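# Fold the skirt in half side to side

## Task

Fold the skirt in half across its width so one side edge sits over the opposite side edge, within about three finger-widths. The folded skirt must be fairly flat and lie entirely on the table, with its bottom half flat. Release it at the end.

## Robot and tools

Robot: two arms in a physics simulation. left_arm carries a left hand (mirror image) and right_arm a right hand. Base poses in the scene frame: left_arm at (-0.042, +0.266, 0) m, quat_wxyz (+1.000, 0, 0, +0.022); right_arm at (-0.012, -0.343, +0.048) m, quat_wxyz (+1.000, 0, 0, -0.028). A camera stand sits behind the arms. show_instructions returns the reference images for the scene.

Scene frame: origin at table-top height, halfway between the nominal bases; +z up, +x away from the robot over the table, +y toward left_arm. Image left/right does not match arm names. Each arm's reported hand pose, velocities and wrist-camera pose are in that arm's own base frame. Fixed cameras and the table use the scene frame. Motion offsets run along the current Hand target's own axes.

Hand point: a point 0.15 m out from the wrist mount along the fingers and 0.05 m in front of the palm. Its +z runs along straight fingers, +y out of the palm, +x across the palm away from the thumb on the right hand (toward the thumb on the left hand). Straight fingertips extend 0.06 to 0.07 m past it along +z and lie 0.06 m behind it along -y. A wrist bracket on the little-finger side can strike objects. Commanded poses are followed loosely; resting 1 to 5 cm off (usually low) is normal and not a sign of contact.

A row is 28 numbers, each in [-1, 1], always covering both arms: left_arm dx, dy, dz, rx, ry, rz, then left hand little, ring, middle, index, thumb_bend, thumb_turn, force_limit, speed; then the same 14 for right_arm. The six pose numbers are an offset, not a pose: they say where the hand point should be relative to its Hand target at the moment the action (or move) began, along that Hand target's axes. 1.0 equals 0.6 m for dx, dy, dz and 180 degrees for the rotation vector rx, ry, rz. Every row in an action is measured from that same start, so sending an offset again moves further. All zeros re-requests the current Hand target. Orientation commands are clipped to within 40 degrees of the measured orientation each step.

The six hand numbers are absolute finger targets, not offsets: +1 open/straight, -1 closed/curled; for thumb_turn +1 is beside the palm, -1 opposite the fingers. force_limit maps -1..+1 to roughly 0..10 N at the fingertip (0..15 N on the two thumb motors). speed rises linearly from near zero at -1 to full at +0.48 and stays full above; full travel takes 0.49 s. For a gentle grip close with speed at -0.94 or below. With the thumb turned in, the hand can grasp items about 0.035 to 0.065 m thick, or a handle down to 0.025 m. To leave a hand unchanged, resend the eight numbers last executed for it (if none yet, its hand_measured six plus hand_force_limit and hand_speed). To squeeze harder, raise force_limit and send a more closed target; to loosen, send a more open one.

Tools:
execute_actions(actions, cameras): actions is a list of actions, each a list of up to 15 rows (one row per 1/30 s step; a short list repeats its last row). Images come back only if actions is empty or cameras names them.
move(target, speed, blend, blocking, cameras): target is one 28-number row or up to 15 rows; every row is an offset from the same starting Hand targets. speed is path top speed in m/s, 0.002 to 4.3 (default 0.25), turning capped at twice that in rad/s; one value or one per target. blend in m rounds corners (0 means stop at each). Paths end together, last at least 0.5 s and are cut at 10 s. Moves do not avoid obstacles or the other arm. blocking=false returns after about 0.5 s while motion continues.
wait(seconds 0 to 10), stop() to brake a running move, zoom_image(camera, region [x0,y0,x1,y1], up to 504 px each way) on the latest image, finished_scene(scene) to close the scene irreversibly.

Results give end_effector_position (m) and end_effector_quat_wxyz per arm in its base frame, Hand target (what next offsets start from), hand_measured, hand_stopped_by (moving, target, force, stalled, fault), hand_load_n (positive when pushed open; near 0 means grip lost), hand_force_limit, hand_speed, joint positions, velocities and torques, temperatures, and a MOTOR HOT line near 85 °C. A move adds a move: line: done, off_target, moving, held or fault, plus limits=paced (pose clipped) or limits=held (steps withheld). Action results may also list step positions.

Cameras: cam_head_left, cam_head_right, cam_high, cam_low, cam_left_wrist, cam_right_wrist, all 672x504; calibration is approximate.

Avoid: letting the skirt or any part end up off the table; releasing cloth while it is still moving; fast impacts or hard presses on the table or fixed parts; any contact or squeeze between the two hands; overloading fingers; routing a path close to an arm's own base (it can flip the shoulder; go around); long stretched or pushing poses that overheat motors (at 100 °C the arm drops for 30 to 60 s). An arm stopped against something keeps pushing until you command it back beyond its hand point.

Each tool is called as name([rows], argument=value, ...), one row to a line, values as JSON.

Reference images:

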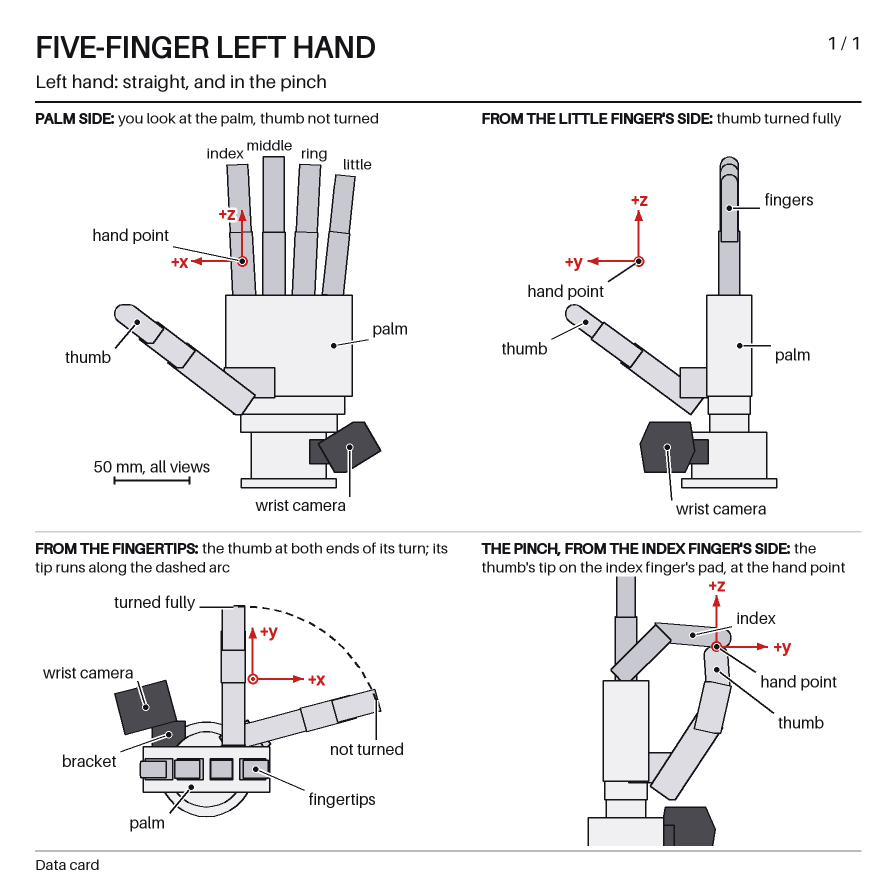

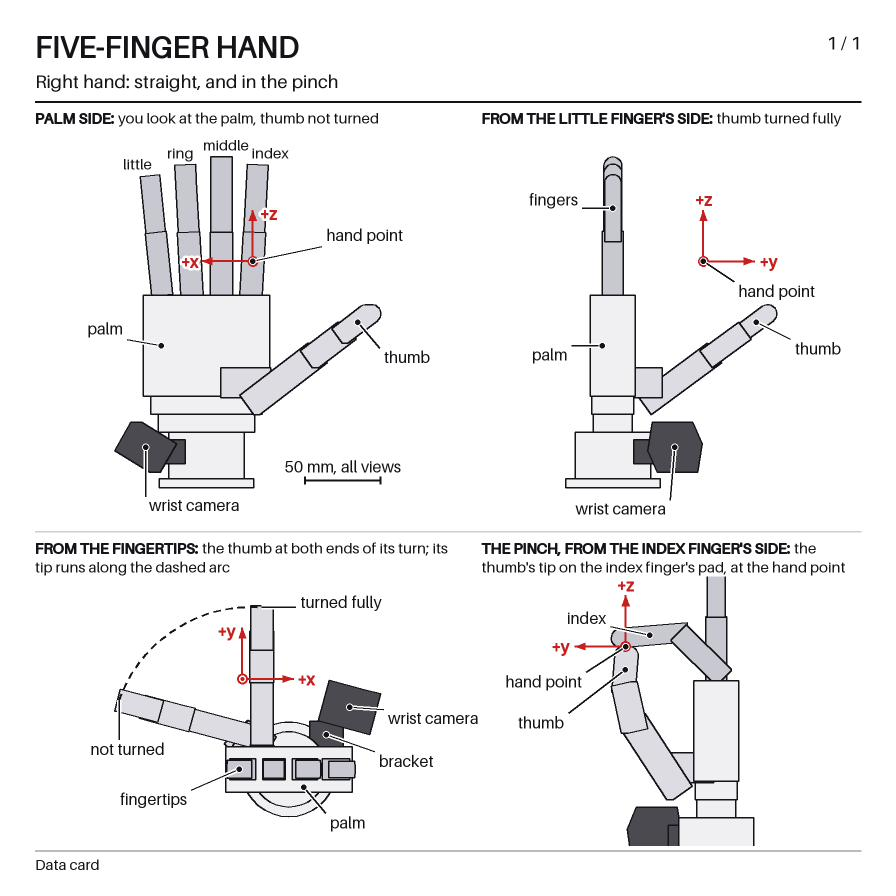

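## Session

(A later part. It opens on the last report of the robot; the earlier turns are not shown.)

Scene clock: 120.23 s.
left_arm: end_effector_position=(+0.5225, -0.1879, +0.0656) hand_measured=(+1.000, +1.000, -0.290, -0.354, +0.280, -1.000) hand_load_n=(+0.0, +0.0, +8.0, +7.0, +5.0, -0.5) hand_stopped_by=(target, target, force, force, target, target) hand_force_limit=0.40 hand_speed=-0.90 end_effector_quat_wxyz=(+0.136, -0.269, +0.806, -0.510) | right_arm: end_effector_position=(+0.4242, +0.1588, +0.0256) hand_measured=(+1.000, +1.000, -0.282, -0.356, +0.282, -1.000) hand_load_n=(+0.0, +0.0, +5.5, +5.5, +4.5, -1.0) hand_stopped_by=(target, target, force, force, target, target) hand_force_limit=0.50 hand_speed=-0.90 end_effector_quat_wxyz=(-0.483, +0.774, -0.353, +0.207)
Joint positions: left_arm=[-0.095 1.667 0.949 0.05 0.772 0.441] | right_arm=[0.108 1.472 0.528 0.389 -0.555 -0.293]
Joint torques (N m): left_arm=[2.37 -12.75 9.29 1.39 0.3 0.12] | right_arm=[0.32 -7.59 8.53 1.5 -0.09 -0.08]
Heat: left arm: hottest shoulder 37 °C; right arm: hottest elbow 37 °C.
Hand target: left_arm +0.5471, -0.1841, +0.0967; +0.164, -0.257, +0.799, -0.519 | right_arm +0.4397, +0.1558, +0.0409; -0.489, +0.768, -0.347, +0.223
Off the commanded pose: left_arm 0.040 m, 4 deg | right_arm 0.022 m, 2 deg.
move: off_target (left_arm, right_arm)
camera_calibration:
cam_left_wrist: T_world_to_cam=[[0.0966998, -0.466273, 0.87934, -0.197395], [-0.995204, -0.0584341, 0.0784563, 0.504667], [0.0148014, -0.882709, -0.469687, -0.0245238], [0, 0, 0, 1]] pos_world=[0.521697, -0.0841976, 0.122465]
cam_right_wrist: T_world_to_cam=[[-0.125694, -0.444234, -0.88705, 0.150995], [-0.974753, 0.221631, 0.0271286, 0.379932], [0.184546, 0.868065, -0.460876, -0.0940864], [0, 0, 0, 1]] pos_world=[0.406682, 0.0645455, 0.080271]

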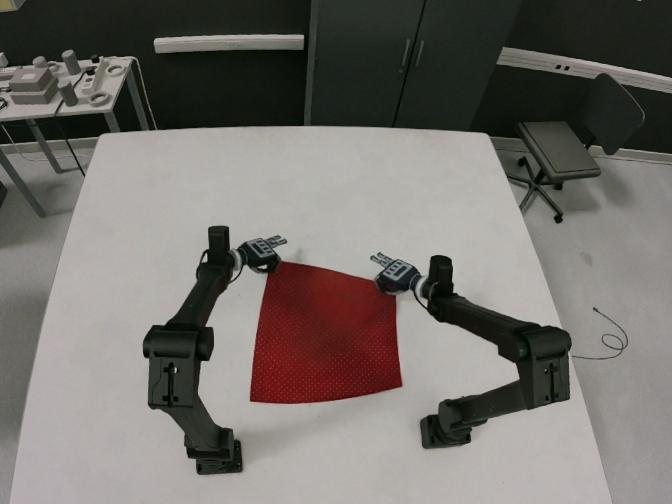

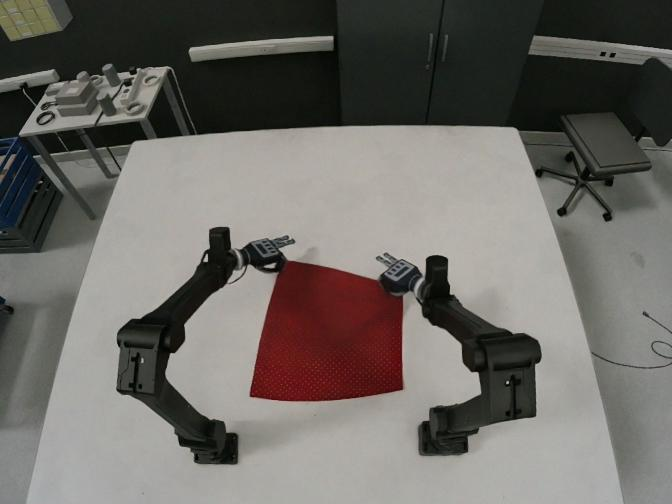

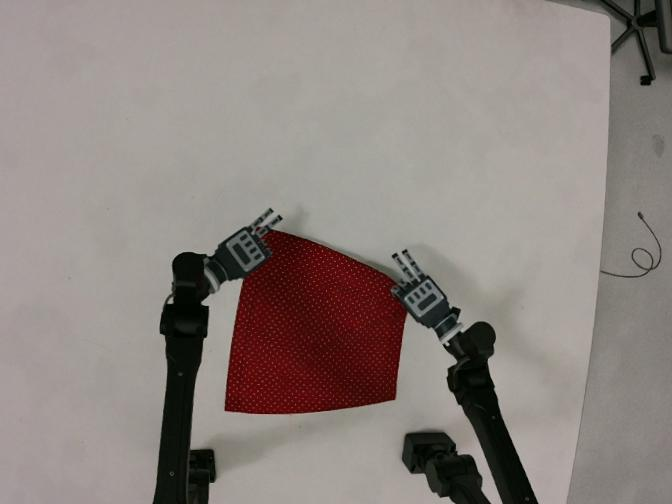

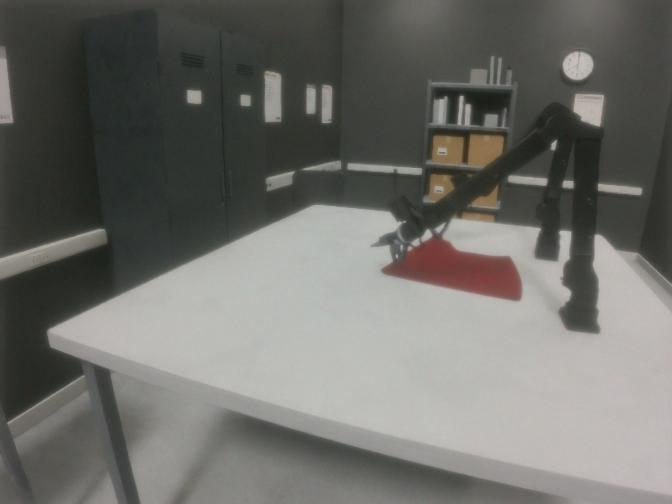

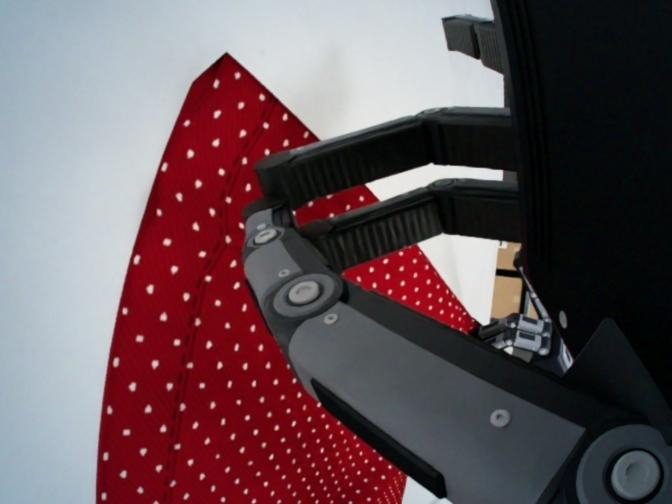

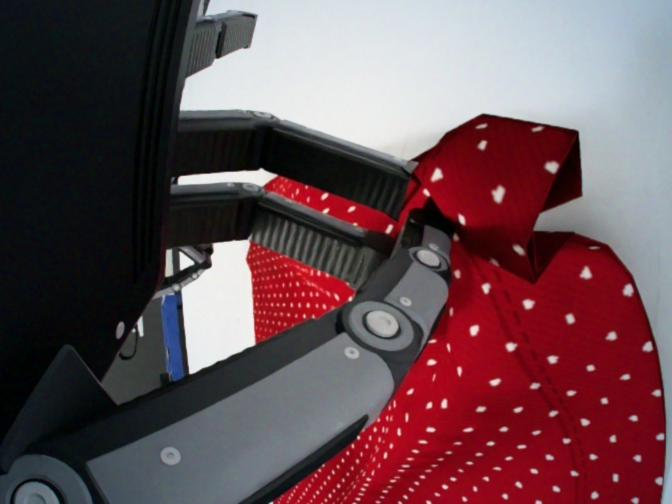

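move([
  [0,-0.0151,-0.007,0,0,0,1,1,0.25,0.25,0.85,-1,0,0.2,0,0,0,0,0,0,1,1,-0.65,-0.65,0.28,-1,0.5,-0.9],
  [0.0392,0.037,0.0587,-0.0722,0.0453,0.0211,1,1,0.25,0.25,0.85,-1,0,0.2,0,0,0,0,0,0,1,1,-0.65,-0.65,0.28,-1,0.5,-0.9],
], speed=0.12, cameras=["cam_left_wrist","cam_right_wrist","cam_low"])

zoom_image(camera="cam_low", region=[330, 200, 530, 320])

Scene clock: 123.53 s.
left_arm: end_effector_position=(+0.5211, -0.2093, +0.0477) hand_measured=(+1.000, +1.000, +0.250, +0.250, +0.850, -1.000) hand_load_n=(+0.0, +0.0, +0.0, +0.0, +0.0, +0.0) hand_stopped_by=(target, target, target, target, target, target) hand_force_limit=0.00 hand_speed=0.20 end_effector_quat_wxyz=(+0.079, -0.227, +0.870, -0.431) | right_arm: end_effector_position=(+0.4241, +0.1588, +0.0255) hand_measured=(+1.000, +1.000, -0.282, -0.356, +0.282, -1.000) hand_load_n=(+0.0, +0.0, +5.5, +5.5, +5.0, -1.0) hand_stopped_by=(target, target, force, force, target, target) hand_force_limit=0.50 hand_speed=-0.90 end_effector_quat_wxyz=(-0.483, +0.774, -0.353, +0.207)
Joint positions: left_arm=[-0.172 1.745 1.135 -0.329 0.703 0.65] | right_arm=[0.108 1.472 0.528 0.389 -0.555 -0.293]
Joint torques (N m): left_arm=[0.79 -11.99 9.69 1.18 0.34 0.23] | right_arm=[0.32 -7.53 8.54 1.42 -0.1 -0.09]
Heat: left arm: hottest elbow 38 °C; right arm: hottest elbow 37 °C.
Hand target: left_arm +0.5414, -0.2165, +0.0623; +0.094, -0.210, +0.870, -0.436 | right_arm +0.4397, +0.1558, +0.0409; -0.489, +0.768, -0.348, +0.223
Off the commanded pose: left_arm 0.026 m, 3 deg | right_arm 0.022 m, 2 deg.
move: off_target (left_arm, right_arm)
camera_calibration:
cam_left_wrist: T_world_to_cam=[[0.110565, -0.624368, 0.773266, -0.226754], [-0.980619, 0.058087, 0.187115, 0.514972], [-0.161746, -0.778968, -0.605845, 0.0683277], [0, 0, 0, 1]] pos_world=[0.541114, -0.118266, 0.120378]
cam_right_wrist: T_world_to_cam=[[-0.125973, -0.444274, -0.88699, 0.151017], [-0.974756, 0.221578, 0.0274542, 0.379913], [0.184341, 0.868057, -0.460972, -0.0940411], [0, 0, 0, 1]] pos_world=[0.406682, 0.0645456, 0.0801699]
Images, in order (width x height): cam_low 672x504, cam_left_wrist 672x504, cam_right_wrist 672x504.

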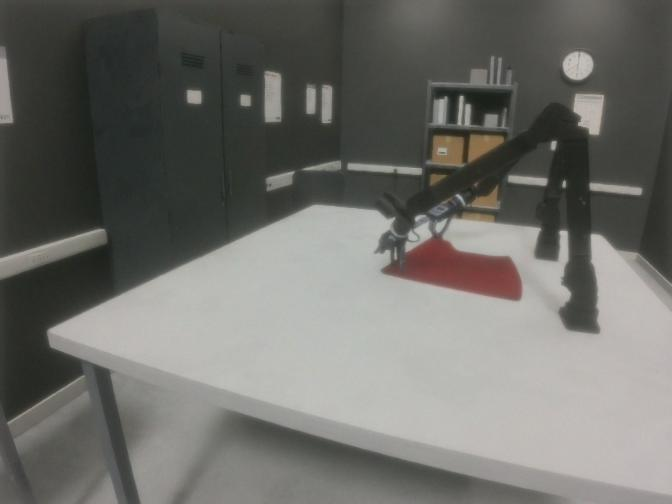

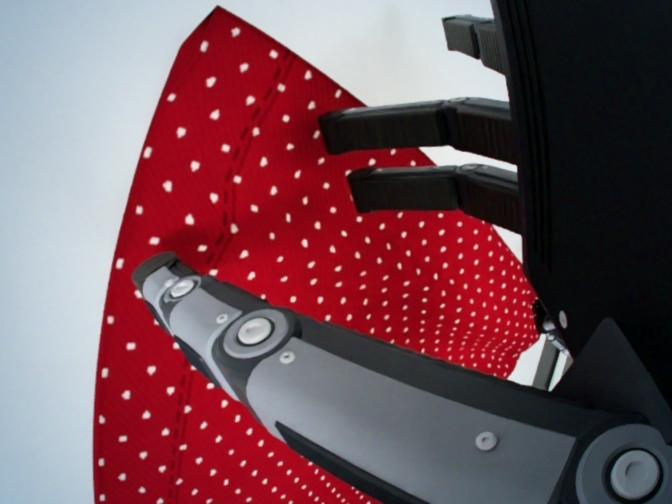

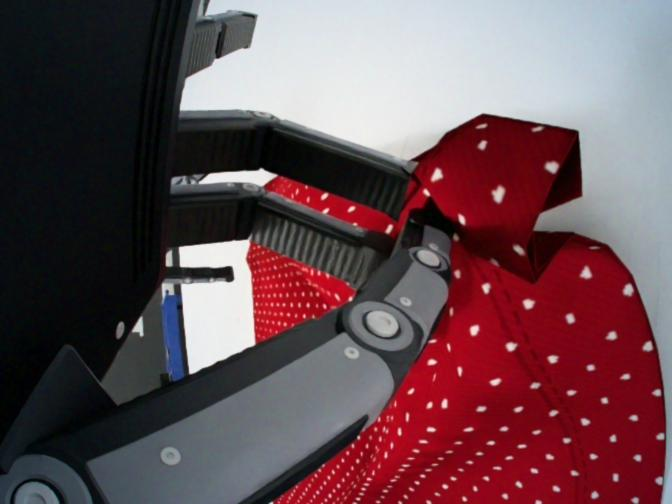

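Scaled by 2.520.

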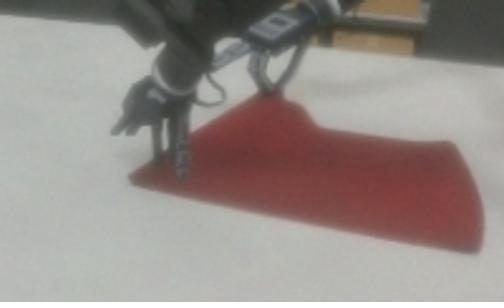

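move(target=[0,0.0683,0.0534,0,0,0,1,1,0.25,0.25,0.85,-1,0,0.2,0,0,0,0,0,0,1,1,-0.65,-0.65,0.28,-1,0.5,-0.9], speed=0.08, cameras=["cam_left_wrist"])

execute_actions([
  [[0,0.0018,0.001,0.0139,0,0,1,1,0.17,0.17,0.7,-1,0.3,-0.8,0,0,0,0,0,0,1,1,-0.65,-0.65,0.28,-1,0.5,-0.9]],
  [[0,0.0018,0.001,0.0278,0,0,1,1,0.1,0.1,0.55,-1,0.3,-0.8,0,0,0,0,0,0,1,1,-0.65,-0.65,0.28,-1,0.5,-0.9]],
  [[0,0.0018,0.001,0.0278,0,0,1,1,0.0,0.0,0.4,-1,0.3,-0.8,0,0,0,0,0,0,1,1,-0.65,-0.65,0.28,-1,0.5,-0.9]],
  [[0,0.0025,0.001,0.0056,0,0,1,1,-0.1,-0.1,0.35,-1,0.3,-0.8,0,0,0,0,0,0,1,1,-0.65,-0.65,0.28,-1,0.5,-0.9]],
], cameras=["cam_left_wrist","cam_low"])

zoom_image(camera="cam_left_wrist", region=[160, 20, 400, 280])

Scene clock: 125.03 s.
left_arm: end_effector_position=(+0.5388, -0.2149, +0.0319) hand_measured=(+1.000, +1.000, +0.250, +0.250, +0.850, -1.000) hand_load_n=(+0.0, +0.0, -1.0, +0.0, +0.0, +0.0) hand_stopped_by=(target, target, target, target, target, target) hand_force_limit=0.00 hand_speed=0.20 end_effector_quat_wxyz=(+0.099, -0.212, +0.864, -0.445) | right_arm: end_effector_position=(+0.4241, +0.1588, +0.0255) hand_measured=(+1.000, +1.000, -0.282, -0.356, +0.282, -1.000) hand_load_n=(+0.0, +0.0, +5.0, +5.5, +5.0, -1.0) hand_stopped_by=(target, target, force, force, target, target) hand_force_limit=0.50 hand_speed=-0.90 end_effector_quat_wxyz=(-0.483, +0.774, -0.353, +0.207)
Joint positions: left_arm=[-0.174 1.794 1.135 -0.222 0.714 0.65] | right_arm=[0.108 1.472 0.528 0.389 -0.555 -0.293]
Joint torques (N m): left_arm=[0.73 -10.11 6.19 2.03 -0.07 0.23] | right_arm=[0.38 -7.65 8.54 1.44 -0.09 -0.09]
Heat: left arm: hottest elbow 38 °C; right arm: hottest elbow 37 °C.
Hand target: left_arm +0.5408, -0.2179, +0.0103; +0.094, -0.210, +0.870, -0.436 | right_arm +0.4397, +0.1558, +0.0409; -0.489, +0.768, -0.348, +0.223
Off the commanded pose: left_arm 0.022 m, 1 deg | right_arm 0.022 m, 2 deg.
move: off_target (left_arm, right_arm)
camera_calibration:
cam_left_wrist: T_world_to_cam=[[0.0615555, -0.611036, 0.789206, -0.191191], [-0.989063, 0.0688399, 0.130442, 0.544398], [-0.134034, -0.788604, -0.600115, 0.0401276], [0, 0, 0, 1]] pos_world=[0.555591, -0.122656, 0.103958]
Images, in order (width x height): cam_left_wrist 672x504.

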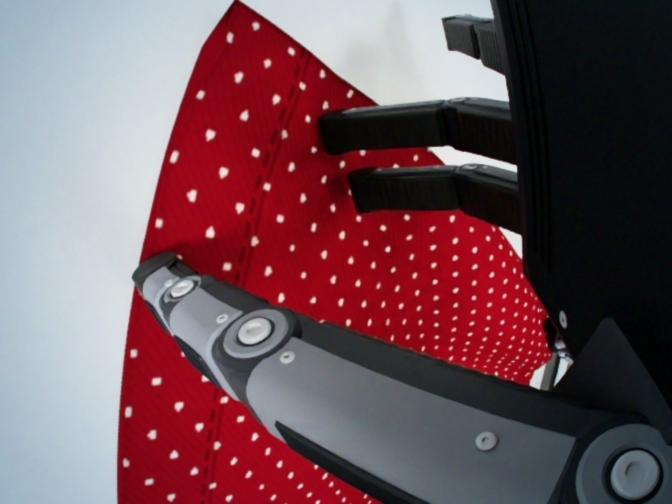

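Scene clock: 127.23 s.
left_arm: end_effector_position=(+0.5471, -0.2242, +0.0259) hand_measured=(+1.000, +1.000, -0.100, -0.100, +0.350, -1.000) hand_load_n=(+0.0, +0.0, +0.0, +0.0, +0.0, +0.0) hand_stopped_by=(target, target, target, target, target, target) hand_force_limit=0.30 hand_speed=-0.80 end_effector_quat_wxyz=(+0.132, -0.178, +0.811, -0.541) | right_arm: end_effector_position=(+0.4243, +0.1584, +0.0255) hand_measured=(+1.000, +1.000, -0.282, -0.356, +0.282, -1.000) hand_load_n=(+0.0, +0.0, +5.5, +5.5, +5.0, -1.0) hand_stopped_by=(target, target, force, force, target, target) hand_force_limit=0.50 hand_speed=-0.90 end_effector_quat_wxyz=(-0.483, +0.774, -0.353, +0.207)
Joint positions: left_arm=[-0.138 1.84 1.025 0.181 0.876 0.536] | right_arm=[0.107 1.472 0.528 0.389 -0.555 -0.293]
Joint torques (N m): left_arm=[2.32 -10.93 3.93 2.17 0.22 -0.03] | right_arm=[0.44 -7.59 8.54 1.42 -0.1 -0.08]
Heat: left arm: hottest shoulder 37 °C; right arm: hottest elbow 37 °C.
Hand target: left_arm +0.5406, -0.2176, +0.0050; +0.118, -0.197, +0.813, -0.536 | right_arm +0.4397, +0.1558, +0.0409; -0.489, +0.768, -0.348, +0.223
Off the commanded pose: left_arm 0.023 m, 3 deg | right_arm 0.022 m, 2 deg.
Step readings (end_effector_position of left_arm | right_arm):
0: (+0.5388, -0.2149, +0.0319) | (+0.4241, +0.1588, +0.0255)
1: (+0.5388, -0.2150, +0.0320) | (+0.4241, +0.1588, +0.0255)
2: (+0.5397, -0.2157, +0.0324) | (+0.4241, +0.1588, +0.0255)
4: (+0.5418, -0.2176, +0.0319) | (+0.4241, +0.1588, +0.0255)
8: (+0.5453, -0.2204, +0.0314) | (+0.4241, +0.1588, +0.0255)
15: (+0.5463, -0.2207, +0.0309) | (+0.4241, +0.1588, +0.0255)
16: (+0.5461, -0.2211, +0.0311) | (+0.4241, +0.1588, +0.0255)
17: (+0.5461, -0.2223, +0.0313) | (+0.4241, +0.1588, +0.0255)
19: (+0.5447, -0.2247, +0.0300) | (+0.4241, +0.1588, +0.0255)
23: (+0.5443, -0.2243, +0.0299) | (+0.4242, +0.1586, +0.0255)
30: (+0.5448, -0.2229, +0.0291) | (+0.4243, +0.1584, +0.0255)
31: (+0.5449, -0.2229, +0.0290) | (+0.4243, +0.1584, +0.0255)
32: (+0.5450, -0.2235, +0.0292) | (+0.4243, +0.1584, +0.0255)
34: (+0.5444, -0.2247, +0.0290) | (+0.4243, +0.1584, +0.0255)
38: (+0.5441, -0.2233, +0.0287) | (+0.4243, +0.1584, +0.0255)
45: (+0.5454, -0.2226, +0.0271) | (+0.4243, +0.1584, +0.0255)
46: (+0.5455, -0.2225, +0.0268) | (+0.4243, +0.1584, +0.0255)
47: (+0.5456, -0.2227, +0.0267) | (+0.4243, +0.1584, +0.0255)
49: (+0.5461, -0.2233, +0.0266) | (+0.4243, +0.1584, +0.0255)
53: (+0.5470, -0.2239, +0.0258) | (+0.4243, +0.1584, +0.0255)
60: (+0.5470, -0.2241, +0.0258) | (+0.4243, +0.1584, +0.0255)
camera_calibration:
cam_left_wrist: T_world_to_cam=[[-0.0695973, -0.447873, 0.891384, -0.0869578], [-0.994039, 0.106304, -0.0242005, 0.569147], [-0.0839185, -0.887755, -0.452602, -0.0231161], [0, 0, 0, 1]] pos_world=[0.557763, -0.11997, 0.0808241]
Images, in order (width x height): cam_low 672x504, cam_left_wrist 672x504.

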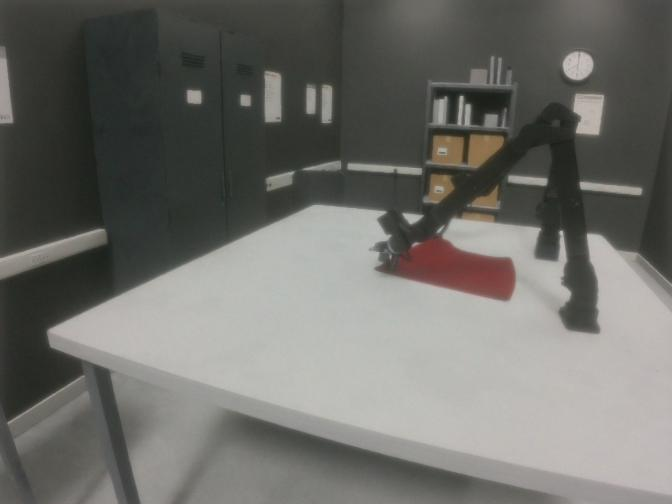

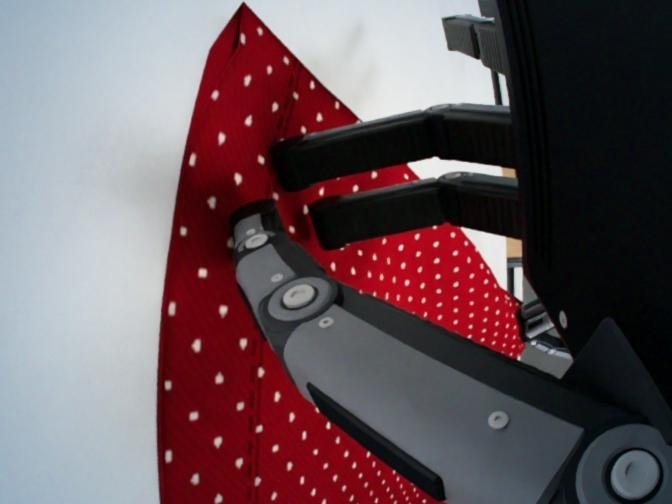

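Scaled by 1.938 from the camera's 672x504 image, which has a finer 960x720 frame.

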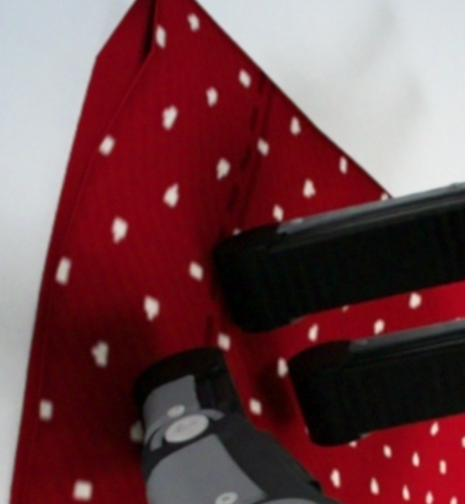

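move([
  [0,-0.0451,-0.0216,0,0,0,1,1,-0.1,-0.1,0.35,-1,0.3,-0.8,0,0,0,0,0,0,1,1,-0.65,-0.65,0.28,-1,0.5,-0.9],
  [-0.0168,-0.0797,-0.0073,-0.091,0,0,1,1,0.25,0.25,0.85,-1,0,0.2,0,0,0,0,0,0,1,1,-0.65,-0.65,0.28,-1,0.5,-0.9],
], speed=0.12, cameras=["cam_left_wrist","cam_low"])

Scene clock: 130.87 s.
left_arm: end_effector_position=(+0.5403, -0.2185, +0.0383) hand_measured=(+1.000, +1.000, +0.250, +0.250, +0.850, -1.000) hand_load_n=(+0.0, +0.0, +0.0, +0.0, +0.0, +0.0) hand_stopped_by=(target, target, target, target, target, target) hand_force_limit=0.00 hand_speed=0.20 end_effector_quat_wxyz=(+0.076, -0.228, +0.880, -0.410) | right_arm: end_effector_position=(+0.4243, +0.1584, +0.0255) hand_measured=(+1.000, +1.000, -0.282, -0.356, +0.282, -1.000) hand_load_n=(+0.0, +0.0, +5.0, +5.5, +4.5, -1.0) hand_stopped_by=(target, target, force, force, target, target) hand_force_limit=0.50 hand_speed=-0.90 end_effector_quat_wxyz=(-0.483, +0.774, -0.353, +0.207)
Joint positions: left_arm=[-0.195 1.808 1.217 -0.378 0.658 0.658] | right_arm=[0.107 1.472 0.528 0.389 -0.555 -0.293]
Joint torques (N m): left_arm=[0.67 -12.86 9.29 1.11 0.33 0.24] | right_arm=[0.38 -7.65 8.55 1.43 -0.11 -0.08]
Heat: left arm: hottest elbow 38 °C; right arm: hottest elbow 37 °C.
Hand target: left_arm +0.5571, -0.2261, +0.0504; +0.089, -0.212, +0.881, -0.414 | right_arm +0.4397, +0.1558, +0.0409; -0.489, +0.768, -0.348, +0.223
Off the commanded pose: left_arm 0.022 m, 2 deg | right_arm 0.022 m, 2 deg.
move: off_target (left_arm, right_arm); target 2's new numbers were sent with left_arm's hand 0.026 m and 3 deg from that target
camera_calibration:
cam_left_wrist: T_world_to_cam=[[0.121495, -0.658173, 0.742999, -0.239446], [-0.977346, 0.0513703, 0.205321, 0.532277], [-0.173305, -0.751112, -0.637021, 0.0722222], [0, 0, 0, 1]] pos_world=[0.561826, -0.130693, 0.114627]
Images, in order (width x height): cam_low 672x504, cam_left_wrist 672x504.

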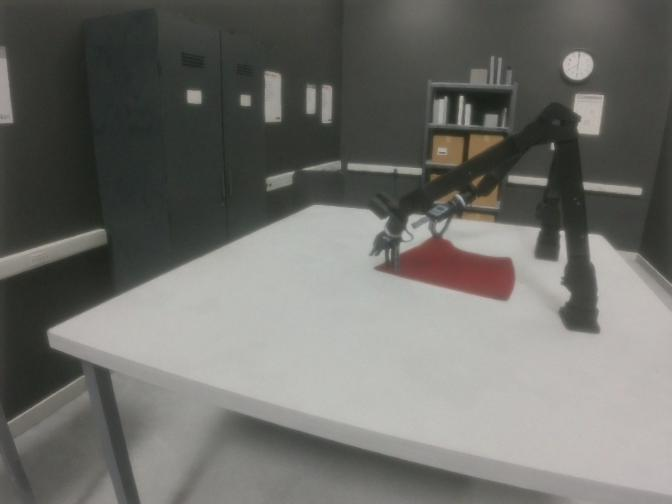

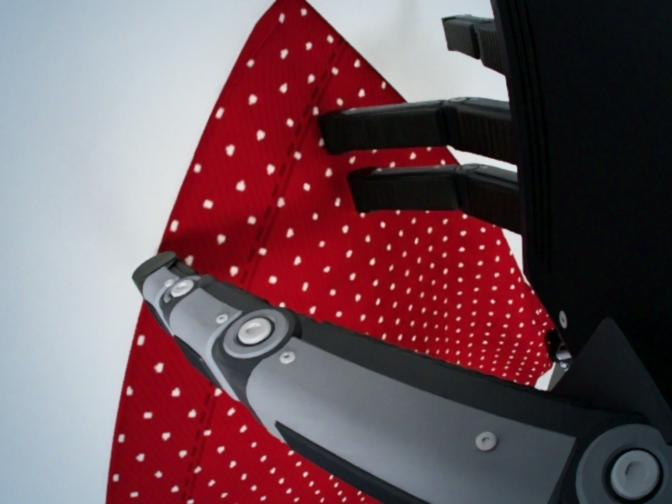

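move([
  [0.0075,-0.0298,-0.011,0,0.025,0.022,1,1,0.25,0.25,0.85,-1,0,0.2,0,0,0,0,0,0,1,1,-0.65,-0.65,0.28,-1,0.5,-0.9],
  [0.0075,0.043,0.0522,0,0.025,0.022,1,1,0.25,0.25,0.85,-1,0,0.2,0,0,0,0,0,0,1,1,-0.65,-0.65,0.28,-1,0.5,-0.9],
], speed=0.1, cameras=["cam_left_wrist","cam_low"])

zoom_image(camera="cam_low", region=[330, 200, 470, 300])

Scene clock: 133.43 s.
left_arm: end_effector_position=(+0.5567, -0.2317, +0.0346) hand_measured=(+1.000, +1.000, +0.250, +0.250, +0.850, -1.000) hand_load_n=(+0.0, +0.0, -1.0, +0.0, +0.0, +0.0) hand_stopped_by=(target, target, target, target, target, target) hand_force_limit=0.00 hand_speed=0.20 end_effector_quat_wxyz=(+0.076, -0.168, +0.885, -0.428) | right_arm: end_effector_position=(+0.4243, +0.1584, +0.0255) hand_measured=(+1.000, +1.000, -0.282, -0.356, +0.282, -1.000) hand_load_n=(+0.0, +0.0, +5.5, +5.5, +4.5, -1.0) hand_stopped_by=(target, target, force, force, target, target) hand_force_limit=0.50 hand_speed=-0.90 end_effector_quat_wxyz=(-0.483, +0.774, -0.353, +0.207)
Joint positions: left_arm=[-0.204 1.864 1.283 -0.395 0.721 0.761] | right_arm=[0.107 1.472 0.528 0.389 -0.555 -0.293]
Joint torques (N m): left_arm=[0.62 -11.4 5.86 2.02 0.04 0.23] | right_arm=[0.44 -7.65 8.54 1.44 -0.1 -0.08]
Heat: left arm: hottest elbow 38 °C; right arm: hottest elbow 37 °C.
Hand target: left_arm +0.5558, -0.2352, +0.0107; +0.069, -0.165, +0.890, -0.419 | right_arm +0.4397, +0.1558, +0.0409; -0.489, +0.768, -0.348, +0.223
Off the commanded pose: left_arm 0.024 m, 1 deg | right_arm 0.022 m, 2 deg.
move: off_target (left_arm, right_arm)
camera_calibration:
cam_left_wrist: T_world_to_cam=[[0.00770802, -0.651423, 0.758675, -0.18307], [-0.975489, 0.161955, 0.14897, 0.576135], [-0.219914, -0.741228, -0.634208, 0.0908962], [0, 0, 0, 1]] pos_world=[0.583414, -0.145189, 0.110711]
Images, in order (width x height): cam_low 672x504, cam_left_wrist 672x504.

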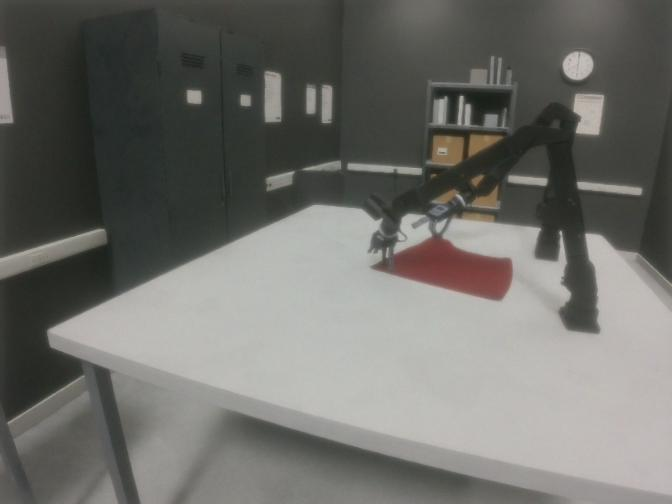

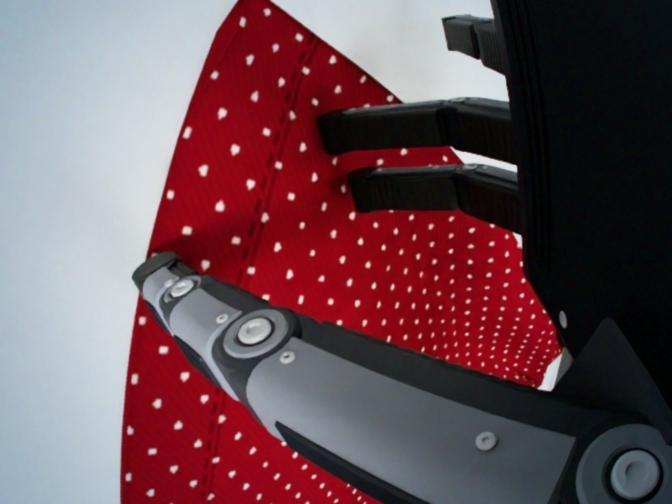

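Scaled by 3.600.

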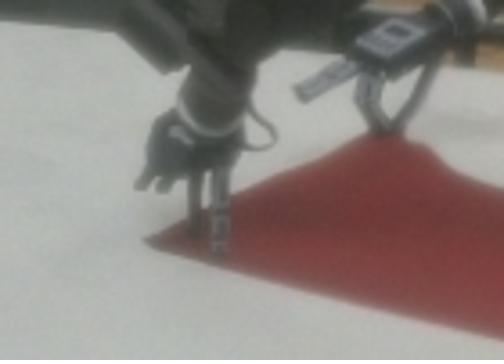

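move([
  [0,-0.0315,-0.0273,0,0,0,1,1,0.25,0.25,0.85,-1,0,0.2,0,0,0,0,0,0,1,1,-0.65,-0.65,0.28,-1,0.5,-0.9],
  [0.0142,-0.0409,-0.0165,0,0,0,1,1,0.25,0.25,0.85,-1,0,0.2,0,0,0,0,0,0,1,1,-0.65,-0.65,0.28,-1,0.5,-0.9],
  [0.0142,-0.0094,0.0108,0,0,0,1,1,0.25,0.25,0.85,-1,0,0.2,0,0,0,0,0,0,1,1,-0.65,-0.65,0.28,-1,0.5,-0.9],
], speed=0.1, cameras=["cam_left_wrist"])

execute_actions([
  [[0,0.0018,0.001,0.0139,0,0,1,1,0.17,0.17,0.7,-1,0.3,-0.8,0,0,0,0,0,0,1,1,-0.65,-0.65,0.28,-1,0.5,-0.9]],
  [[0,0.0018,0.001,0.0278,0,0,1,1,0.1,0.1,0.55,-1,0.3,-0.8,0,0,0,0,0,0,1,1,-0.65,-0.65,0.28,-1,0.5,-0.9]],
  [[0,0.0018,0.001,0.0278,0,0,1,1,0.0,0.0,0.4,-1,0.3,-0.8,0,0,0,0,0,0,1,1,-0.65,-0.65,0.28,-1,0.5,-0.9]],
], cameras=["cam_left_wrist","cam_low"])

zoom_image(camera="cam_left_wrist", region=[160, 20, 400, 280])

Scene clock: 136.03 s.
left_arm: end_effector_position=(+0.5579, -0.2410, +0.0346) hand_measured=(+1.000, +1.000, +0.250, +0.250, +0.850, -1.000) hand_load_n=(+0.0, +0.0, -1.0, +0.0, +0.0, +0.0) hand_stopped_by=(target, target, target, target, target, target) hand_force_limit=0.00 hand_speed=0.20 end_effector_quat_wxyz=(+0.084, -0.159, +0.887, -0.426) | right_arm: end_effector_position=(+0.4243, +0.1584, +0.0255) hand_measured=(+1.000, +1.000, -0.282, -0.356, +0.282, -1.000) hand_load_n=(+0.0, +0.0, +5.5, +5.5, +5.0, -1.0) hand_stopped_by=(target, target, force, force, target, target) hand_force_limit=0.50 hand_speed=-0.90 end_effector_quat_wxyz=(-0.483, +0.774, -0.353, +0.207)
Joint positions: left_arm=[-0.223 1.864 1.283 -0.377 0.705 0.762] | right_arm=[0.107 1.472 0.528 0.389 -0.555 -0.293]
Joint torques (N m): left_arm=[0.5 -11.81 5.11 2.17 0.16 0] | right_arm=[0.38 -7.65 8.55 1.43 -0.11 -0.08]
Heat: left arm: hottest elbow 38 °C; right arm: hottest elbow 37 °C.
Hand target: left_arm +0.5509, -0.2461, +0.0109; +0.069, -0.165, +0.890, -0.419 | right_arm +0.4397, +0.1558, +0.0409; -0.489, +0.768, -0.348, +0.223
Off the commanded pose: left_arm 0.025 m, 2 deg | right_arm 0.022 m, 2 deg.
move: off_target (left_arm, right_arm)
camera_calibration:
cam_left_wrist: T_world_to_cam=[[-0.0151896, -0.657956, 0.752903, -0.177716], [-0.976718, 0.170915, 0.129656, 0.582352], [-0.21399, -0.733405, -0.645233, 0.0832643], [0, 0, 0, 1]] pos_world=[0.583912, -0.155396, 0.112023]
Images, in order (width x height): cam_left_wrist 672x504.

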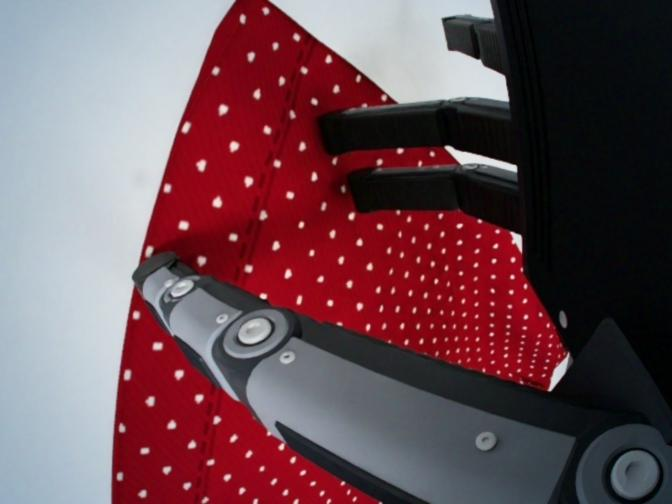

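Scene clock: 137.93 s.
left_arm: end_effector_position=(+0.5538, -0.2539, +0.0284) hand_measured=(+1.000, +1.000, +0.000, +0.000, +0.400, -1.000) hand_load_n=(+0.0, +0.0, -0.5, +0.0, +0.0, +0.0) hand_stopped_by=(target, target, target, target, target, target) hand_force_limit=0.30 hand_speed=-0.80 end_effector_quat_wxyz=(+0.095, -0.139, +0.838, -0.520) | right_arm: end_effector_position=(+0.4243, +0.1584, +0.0255) hand_measured=(+1.000, +1.000, -0.282, -0.356, +0.282, -1.000) hand_load_n=(+0.0, +0.5, +5.0, +5.5, +5.0, -1.0) hand_stopped_by=(target, target, force, force, target, target) hand_force_limit=0.50 hand_speed=-0.90 end_effector_quat_wxyz=(-0.483, +0.774, -0.353, +0.207)
Joint positions: left_arm=[-0.194 1.877 1.16 -0.046 0.879 0.652] | right_arm=[0.107 1.472 0.528 0.389 -0.555 -0.293]
Joint torques (N m): left_arm=[2.49 -11.87 4.44 2.26 0.2 -0.01] | right_arm=[0.44 -7.53 8.55 1.44 -0.11 -0.08]
Heat: left arm: hottest elbow 38 °C; right arm: hottest elbow 38 °C.
Hand target: left_arm +0.5505, -0.2457, +0.0072; +0.086, -0.157, +0.839, -0.514 | right_arm +0.4397, +0.1558, +0.0409; -0.489, +0.768, -0.348, +0.223
Off the commanded pose: left_arm 0.023 m, 2 deg | right_arm 0.022 m, 2 deg.
Step readings (end_effector_position of left_arm | right_arm):
0: (+0.5579, -0.2410, +0.0346) | (+0.4243, +0.1584, +0.0255)
1: (+0.5580, -0.2411, +0.0348) | (+0.4243, +0.1584, +0.0255)
2: (+0.5582, -0.2418, +0.0348) | (+0.4243, +0.1584, +0.0255)
4: (+0.5588, -0.2440, +0.0340) | (+0.4243, +0.1584, +0.0255)
8: (+0.5593, -0.2465, +0.0331) | (+0.4243, +0.1584, +0.0255)
15: (+0.5594, -0.2471, +0.0329) | (+0.4243, +0.1584, +0.0255)
16: (+0.5592, -0.2473, +0.0329) | (+0.4243, +0.1584, +0.0255)
17: (+0.5584, -0.2490, +0.0330) | (+0.4243, +0.1584, +0.0255)
19: (+0.5558, -0.2520, +0.0319) | (+0.4243, +0.1584, +0.0255)
23: (+0.5550, -0.2534, +0.0308) | (+0.4243, +0.1584, +0.0255)
30: (+0.5553, -0.2532, +0.0305) | (+0.4243, +0.1584, +0.0255)
31: (+0.5550, -0.2535, +0.0306) | (+0.4243, +0.1584, +0.0255)
32: (+0.5548, -0.2542, +0.0308) | (+0.4243, +0.1584, +0.0255)
34: (+0.5529, -0.2556, +0.0296) | (+0.4243, +0.1584, +0.0255)
38: (+0.5532, -0.2548, +0.0288) | (+0.4243, +0.1584, +0.0255)
45: (+0.5537, -0.2541, +0.0285) | (+0.4243, +0.1584, +0.0255)
camera_calibration:
cam_left_wrist: T_world_to_cam=[[-0.0921352, -0.492936, 0.865174, -0.100239], [-0.977279, 0.211325, 0.0163295, 0.595195], [-0.190882, -0.844012, -0.501206, 0.0239278], [0, 0, 0, 1]] pos_world=[0.577003, -0.154995, 0.0889974]
Images, in order (width x height): cam_low 672x504, cam_left_wrist 672x504.

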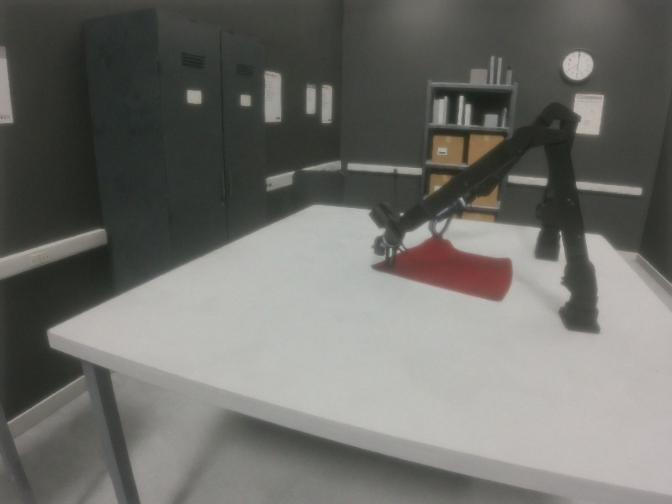

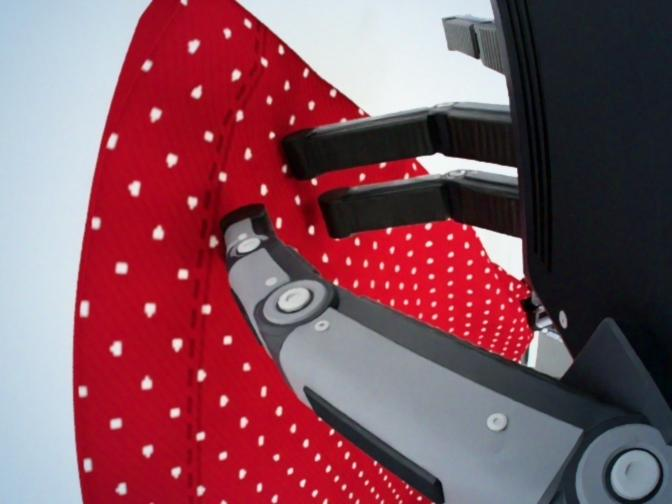

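Scaled by 1.938 from the camera's 672x504 image, which has a finer 960x720 frame.

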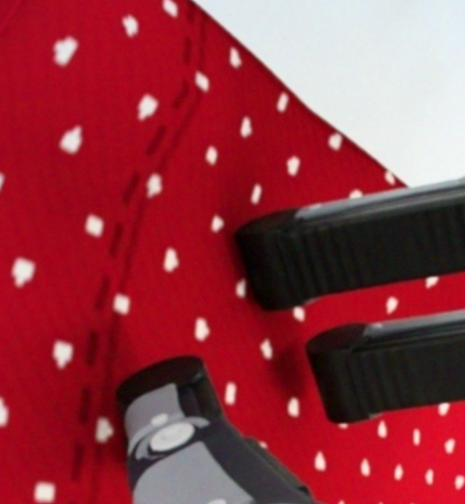

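move([
  [0,-0.0446,-0.0227,0,0,0,1,1,0.0,0.0,0.4,-1,0.3,-0.8,0,0,0,0,0,0,1,1,-0.65,-0.65,0.28,-1,0.5,-0.9],
  [0,-0.0936,-0.0477,-0.06,0,0,1,1,0.25,0.25,0.85,-1,0,0.2,0,0,0,0,0,0,1,1,-0.65,-0.65,0.28,-1,0.5,-0.9],
], speed=0.12, cameras=["cam_left_wrist","cam_high"])

Scene clock: 141.37 s.
left_arm: end_effector_position=(+0.5300, -0.2365, +0.0387) hand_measured=(+1.000, +1.000, +0.250, +0.250, +0.850, -1.000) hand_load_n=(+0.0, +0.0, +0.0, +0.0, +0.0, +0.0) hand_stopped_by=(target, target, target, target, target, target) hand_force_limit=0.00 hand_speed=0.20 end_effector_quat_wxyz=(+0.043, -0.188, +0.886, -0.421) | right_arm: end_effector_position=(+0.4243, +0.1584, +0.0255) hand_measured=(+1.000, +1.000, -0.282, -0.356, +0.282, -1.000) hand_load_n=(+0.0, +0.0, +5.0, +5.5, +4.5, -1.0) hand_stopped_by=(target, target, force, force, target, target) hand_force_limit=0.50 hand_speed=-0.90 end_effector_quat_wxyz=(-0.483, +0.774, -0.353, +0.207)
Joint positions: left_arm=[-0.217 1.833 1.256 -0.452 0.725 0.726] | right_arm=[0.107 1.472 0.528 0.389 -0.555 -0.293]
Joint torques (N m): left_arm=[0.73 -15.33 9.66 1.03 0.39 0.24] | right_arm=[0.44 -7.65 8.54 1.43 -0.1 -0.09]
Heat: left arm: hottest elbow 38 °C; right arm: hottest elbow 38 °C.
Hand target: left_arm +0.5516, -0.2457, +0.0703; +0.071, -0.164, +0.884, -0.432 | right_arm +0.4397, +0.1558, +0.0409; -0.489, +0.768, -0.348, +0.223
Off the commanded pose: left_arm 0.039 m, 4 deg | right_arm 0.022 m, 2 deg.
move: off_target (left_arm, right_arm); target 2's new numbers were sent with left_arm's hand 0.040 m and 5 deg from that target
camera_calibration:
cam_left_wrist: T_world_to_cam=[[0.0705748, -0.650251, 0.756435, -0.222024], [-0.962075, 0.155945, 0.223815, 0.538924], [-0.263498, -0.743542, -0.614584, 0.10588], [0, 0, 0, 1]] pos_world=[0.562053, -0.149688, 0.112399]
Images, in order (width x height): cam_high 672x504, cam_left_wrist 672x504.

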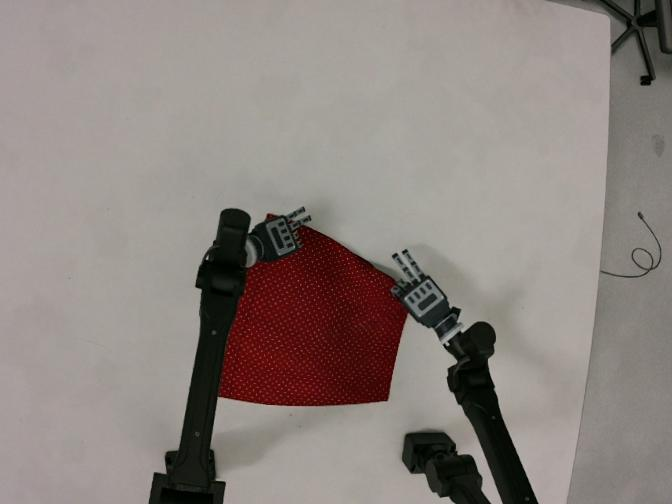

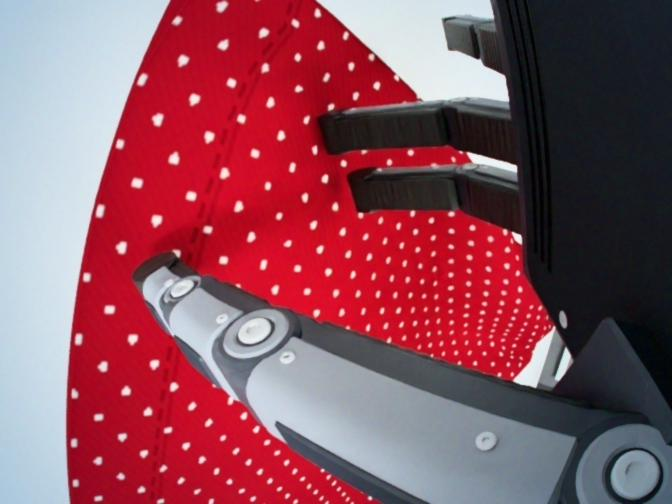

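move([
  [-0.0258,0.0327,0.007,0,0,0,1,1,0.25,0.25,0.85,-1,0,0.2,0,0,0,0,0,0,1,1,-0.65,-0.65,0.28,-1,0.5,-0.9],
  [-0.0258,0.0865,0.0491,0,0,0,1,1,0.25,0.25,0.85,-1,0,0.2,0,0,0,0,0,0,1,1,-0.65,-0.65,0.28,-1,0.5,-0.9],
], speed=0.1, cameras=["cam_left_wrist"])

Scene clock: 143.63 s.
left_arm: end_effector_position=(+0.5521, -0.2383, +0.0334) hand_measured=(+1.000, +1.000, +0.250, +0.250, +0.850, -1.000) hand_load_n=(+0.0, +0.0, -1.0, +0.0, +0.0, +0.0) hand_stopped_by=(target, target, target, target, target, target) hand_force_limit=0.00 hand_speed=0.20 end_effector_quat_wxyz=(+0.070, -0.160, +0.880, -0.442) | right_arm: end_effector_position=(+0.4243, +0.1584, +0.0255) hand_measured=(+1.000, +1.000, -0.282, -0.356, +0.282, -1.000) hand_load_n=(+0.0, +0.0, +5.0, +6.0, +4.5, -1.0) hand_stopped_by=(target, target, force, force, target, target) hand_force_limit=0.50 hand_speed=-0.90 end_effector_quat_wxyz=(-0.483, +0.774, -0.353, +0.207)
Joint positions: left_arm=[-0.207 1.866 1.269 -0.37 0.755 0.758] | right_arm=[0.107 1.472 0.528 0.389 -0.555 -0.293]
Joint torques (N m): left_arm=[2.14 -10.87 6.95 1.94 -0.1 0.24] | right_arm=[0.38 -7.59 8.54 1.44 -0.11 -0.08]
Heat: left arm: hottest elbow 38 °C; right arm: hottest elbow 38 °C.
Hand target: left_arm +0.5620, -0.2325, +0.0111; +0.071, -0.164, +0.884, -0.432 | right_arm +0.4397, +0.1558, +0.0409; -0.489, +0.768, -0.348, +0.223
Off the commanded pose: left_arm 0.025 m, 1 deg | right_arm 0.022 m, 2 deg.
move: off_target (left_arm, right_arm)
camera_calibration:
cam_left_wrist: T_world_to_cam=[[-0.00669585, -0.628224, 0.778004, -0.173543], [-0.972234, 0.186084, 0.141892, 0.577177], [-0.233914, -0.755452, -0.612027, 0.0878337], [0, 0, 0, 1]] pos_world=[0.580535, -0.150074, 0.106877]
Images, in order (width x height): cam_left_wrist 672x504.

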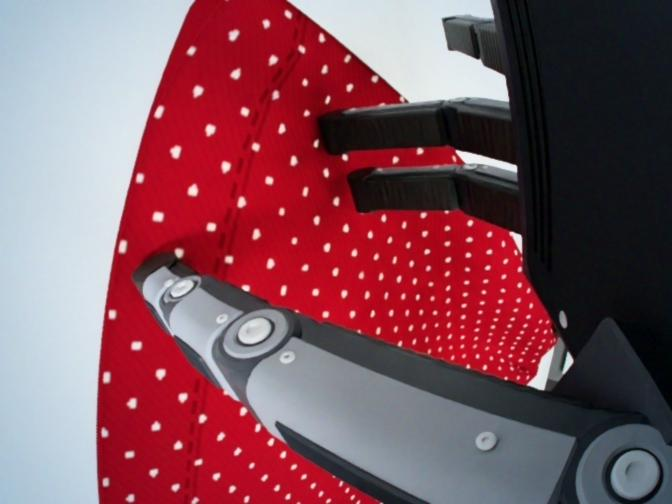

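execute_actions([
  [[0,0.0018,0.001,0.0117,0,0,1,1,0.17,0.17,0.7,-1,0.3,-0.8,0,0,0,0,0,0,1,1,-0.65,-0.65,0.28,-1,0.5,-0.9]],
  [[0,0.0018,0.001,0.0278,0,0,1,1,0.1,0.1,0.55,-1,0.3,-0.8,0,0,0,0,0,0,1,1,-0.65,-0.65,0.28,-1,0.5,-0.9]],
  [[0,0.0018,0.001,0.0306,0,0,1,1,0.0,0.0,0.4,-1,0.3,-0.8,0,0,0,0,0,0,1,1,-0.65,-0.65,0.28,-1,0.5,-0.9]],
], cameras=["cam_left_wrist"])

Scene clock: 145.60 s.
left_arm: end_effector_position=(+0.5655, -0.2384, +0.0281) hand_measured=(+1.000, +1.000, +0.000, +0.000, +0.400, -1.000) hand_load_n=(+0.0, +0.0, -1.0, +0.0, +0.0, +0.0) hand_stopped_by=(target, target, target, target, target, target) hand_force_limit=0.30 hand_speed=-0.80 end_effector_quat_wxyz=(+0.098, -0.139, +0.829, -0.532) | right_arm: end_effector_position=(+0.4243, +0.1584, +0.0255) hand_measured=(+1.000, +1.000, -0.282, -0.356, +0.282, -1.000) hand_load_n=(+0.0, +0.0, +5.0, +5.5, +5.0, -1.0) hand_stopped_by=(target, target, force, force, target, target) hand_force_limit=0.50 hand_speed=-0.90 end_effector_quat_wxyz=(-0.483, +0.774, -0.353, +0.207)
Joint positions: left_arm=[-0.156 1.899 1.177 -0.035 0.922 0.661] | right_arm=[0.107 1.472 0.528 0.389 -0.555 -0.293]
Joint torques (N m): left_arm=[2.26 -12.1 4.46 2.24 0.21 0] | right_arm=[0.38 -7.53 8.54 1.43 -0.11 -0.09]
Heat: left arm: hottest shoulder 38 °C; right arm: hottest elbow 38 °C.
Hand target: left_arm +0.5619, -0.2319, +0.0073; +0.089, -0.155, +0.831, -0.527 | right_arm +0.4397, +0.1558, +0.0409; -0.489, +0.768, -0.348, +0.223
Off the commanded pose: left_arm 0.022 m, 2 deg | right_arm 0.022 m, 2 deg.
Step readings (end_effector_position of left_arm | right_arm):
0: (+0.5521, -0.2383, +0.0334) | (+0.4243, +0.1584, +0.0255)
1: (+0.5523, -0.2382, +0.0333) | (+0.4243, +0.1584, +0.0255)
2: (+0.5531, -0.2386, +0.0337) | (+0.4243, +0.1584, +0.0255)
4: (+0.5551, -0.2402, +0.0331) | (+0.4243, +0.1584, +0.0255)
8: (+0.5578, -0.2427, +0.0325) | (+0.4243, +0.1584, +0.0255)
15: (+0.5593, -0.2426, +0.0326) | (+0.4243, +0.1584, +0.0255)
16: (+0.5593, -0.2430, +0.0328) | (+0.4243, +0.1584, +0.0255)
17: (+0.5600, -0.2437, +0.0331) | (+0.4243, +0.1584, +0.0255)
19: (+0.5610, -0.2449, +0.0316) | (+0.4243, +0.1584, +0.0255)
23: (+0.5627, -0.2433, +0.0303) | (+0.4243, +0.1584, +0.0255)
30: (+0.5638, -0.2420, +0.0301) | (+0.4243, +0.1584, +0.0255)
31: (+0.5636, -0.2424, +0.0303) | (+0.4243, +0.1584, +0.0255)
32: (+0.5636, -0.2432, +0.0306) | (+0.4243, +0.1584, +0.0255)
34: (+0.5623, -0.2442, +0.0295) | (+0.4243, +0.1584, +0.0255)
38: (+0.5634, -0.2401, +0.0292) | (+0.4243, +0.1584, +0.0255)
45: (+0.5650, -0.2381, +0.0280) | (+0.4243, +0.1584, +0.0255)
camera_calibration:
cam_left_wrist: T_world_to_cam=[[-0.0987438, -0.468594, 0.877877, -0.0820676], [-0.977907, 0.209035, 0.00158403, 0.603574], [-0.18425, -0.858326, -0.478883, 0.0312706], [0, 0, 0, 1]] pos_world=[0.587897, -0.137784, 0.0860642]
Images, in order (width x height): cam_left_wrist 672x504.

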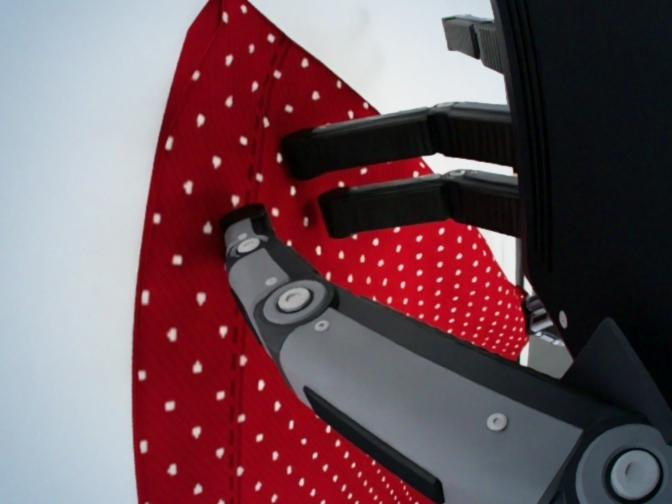

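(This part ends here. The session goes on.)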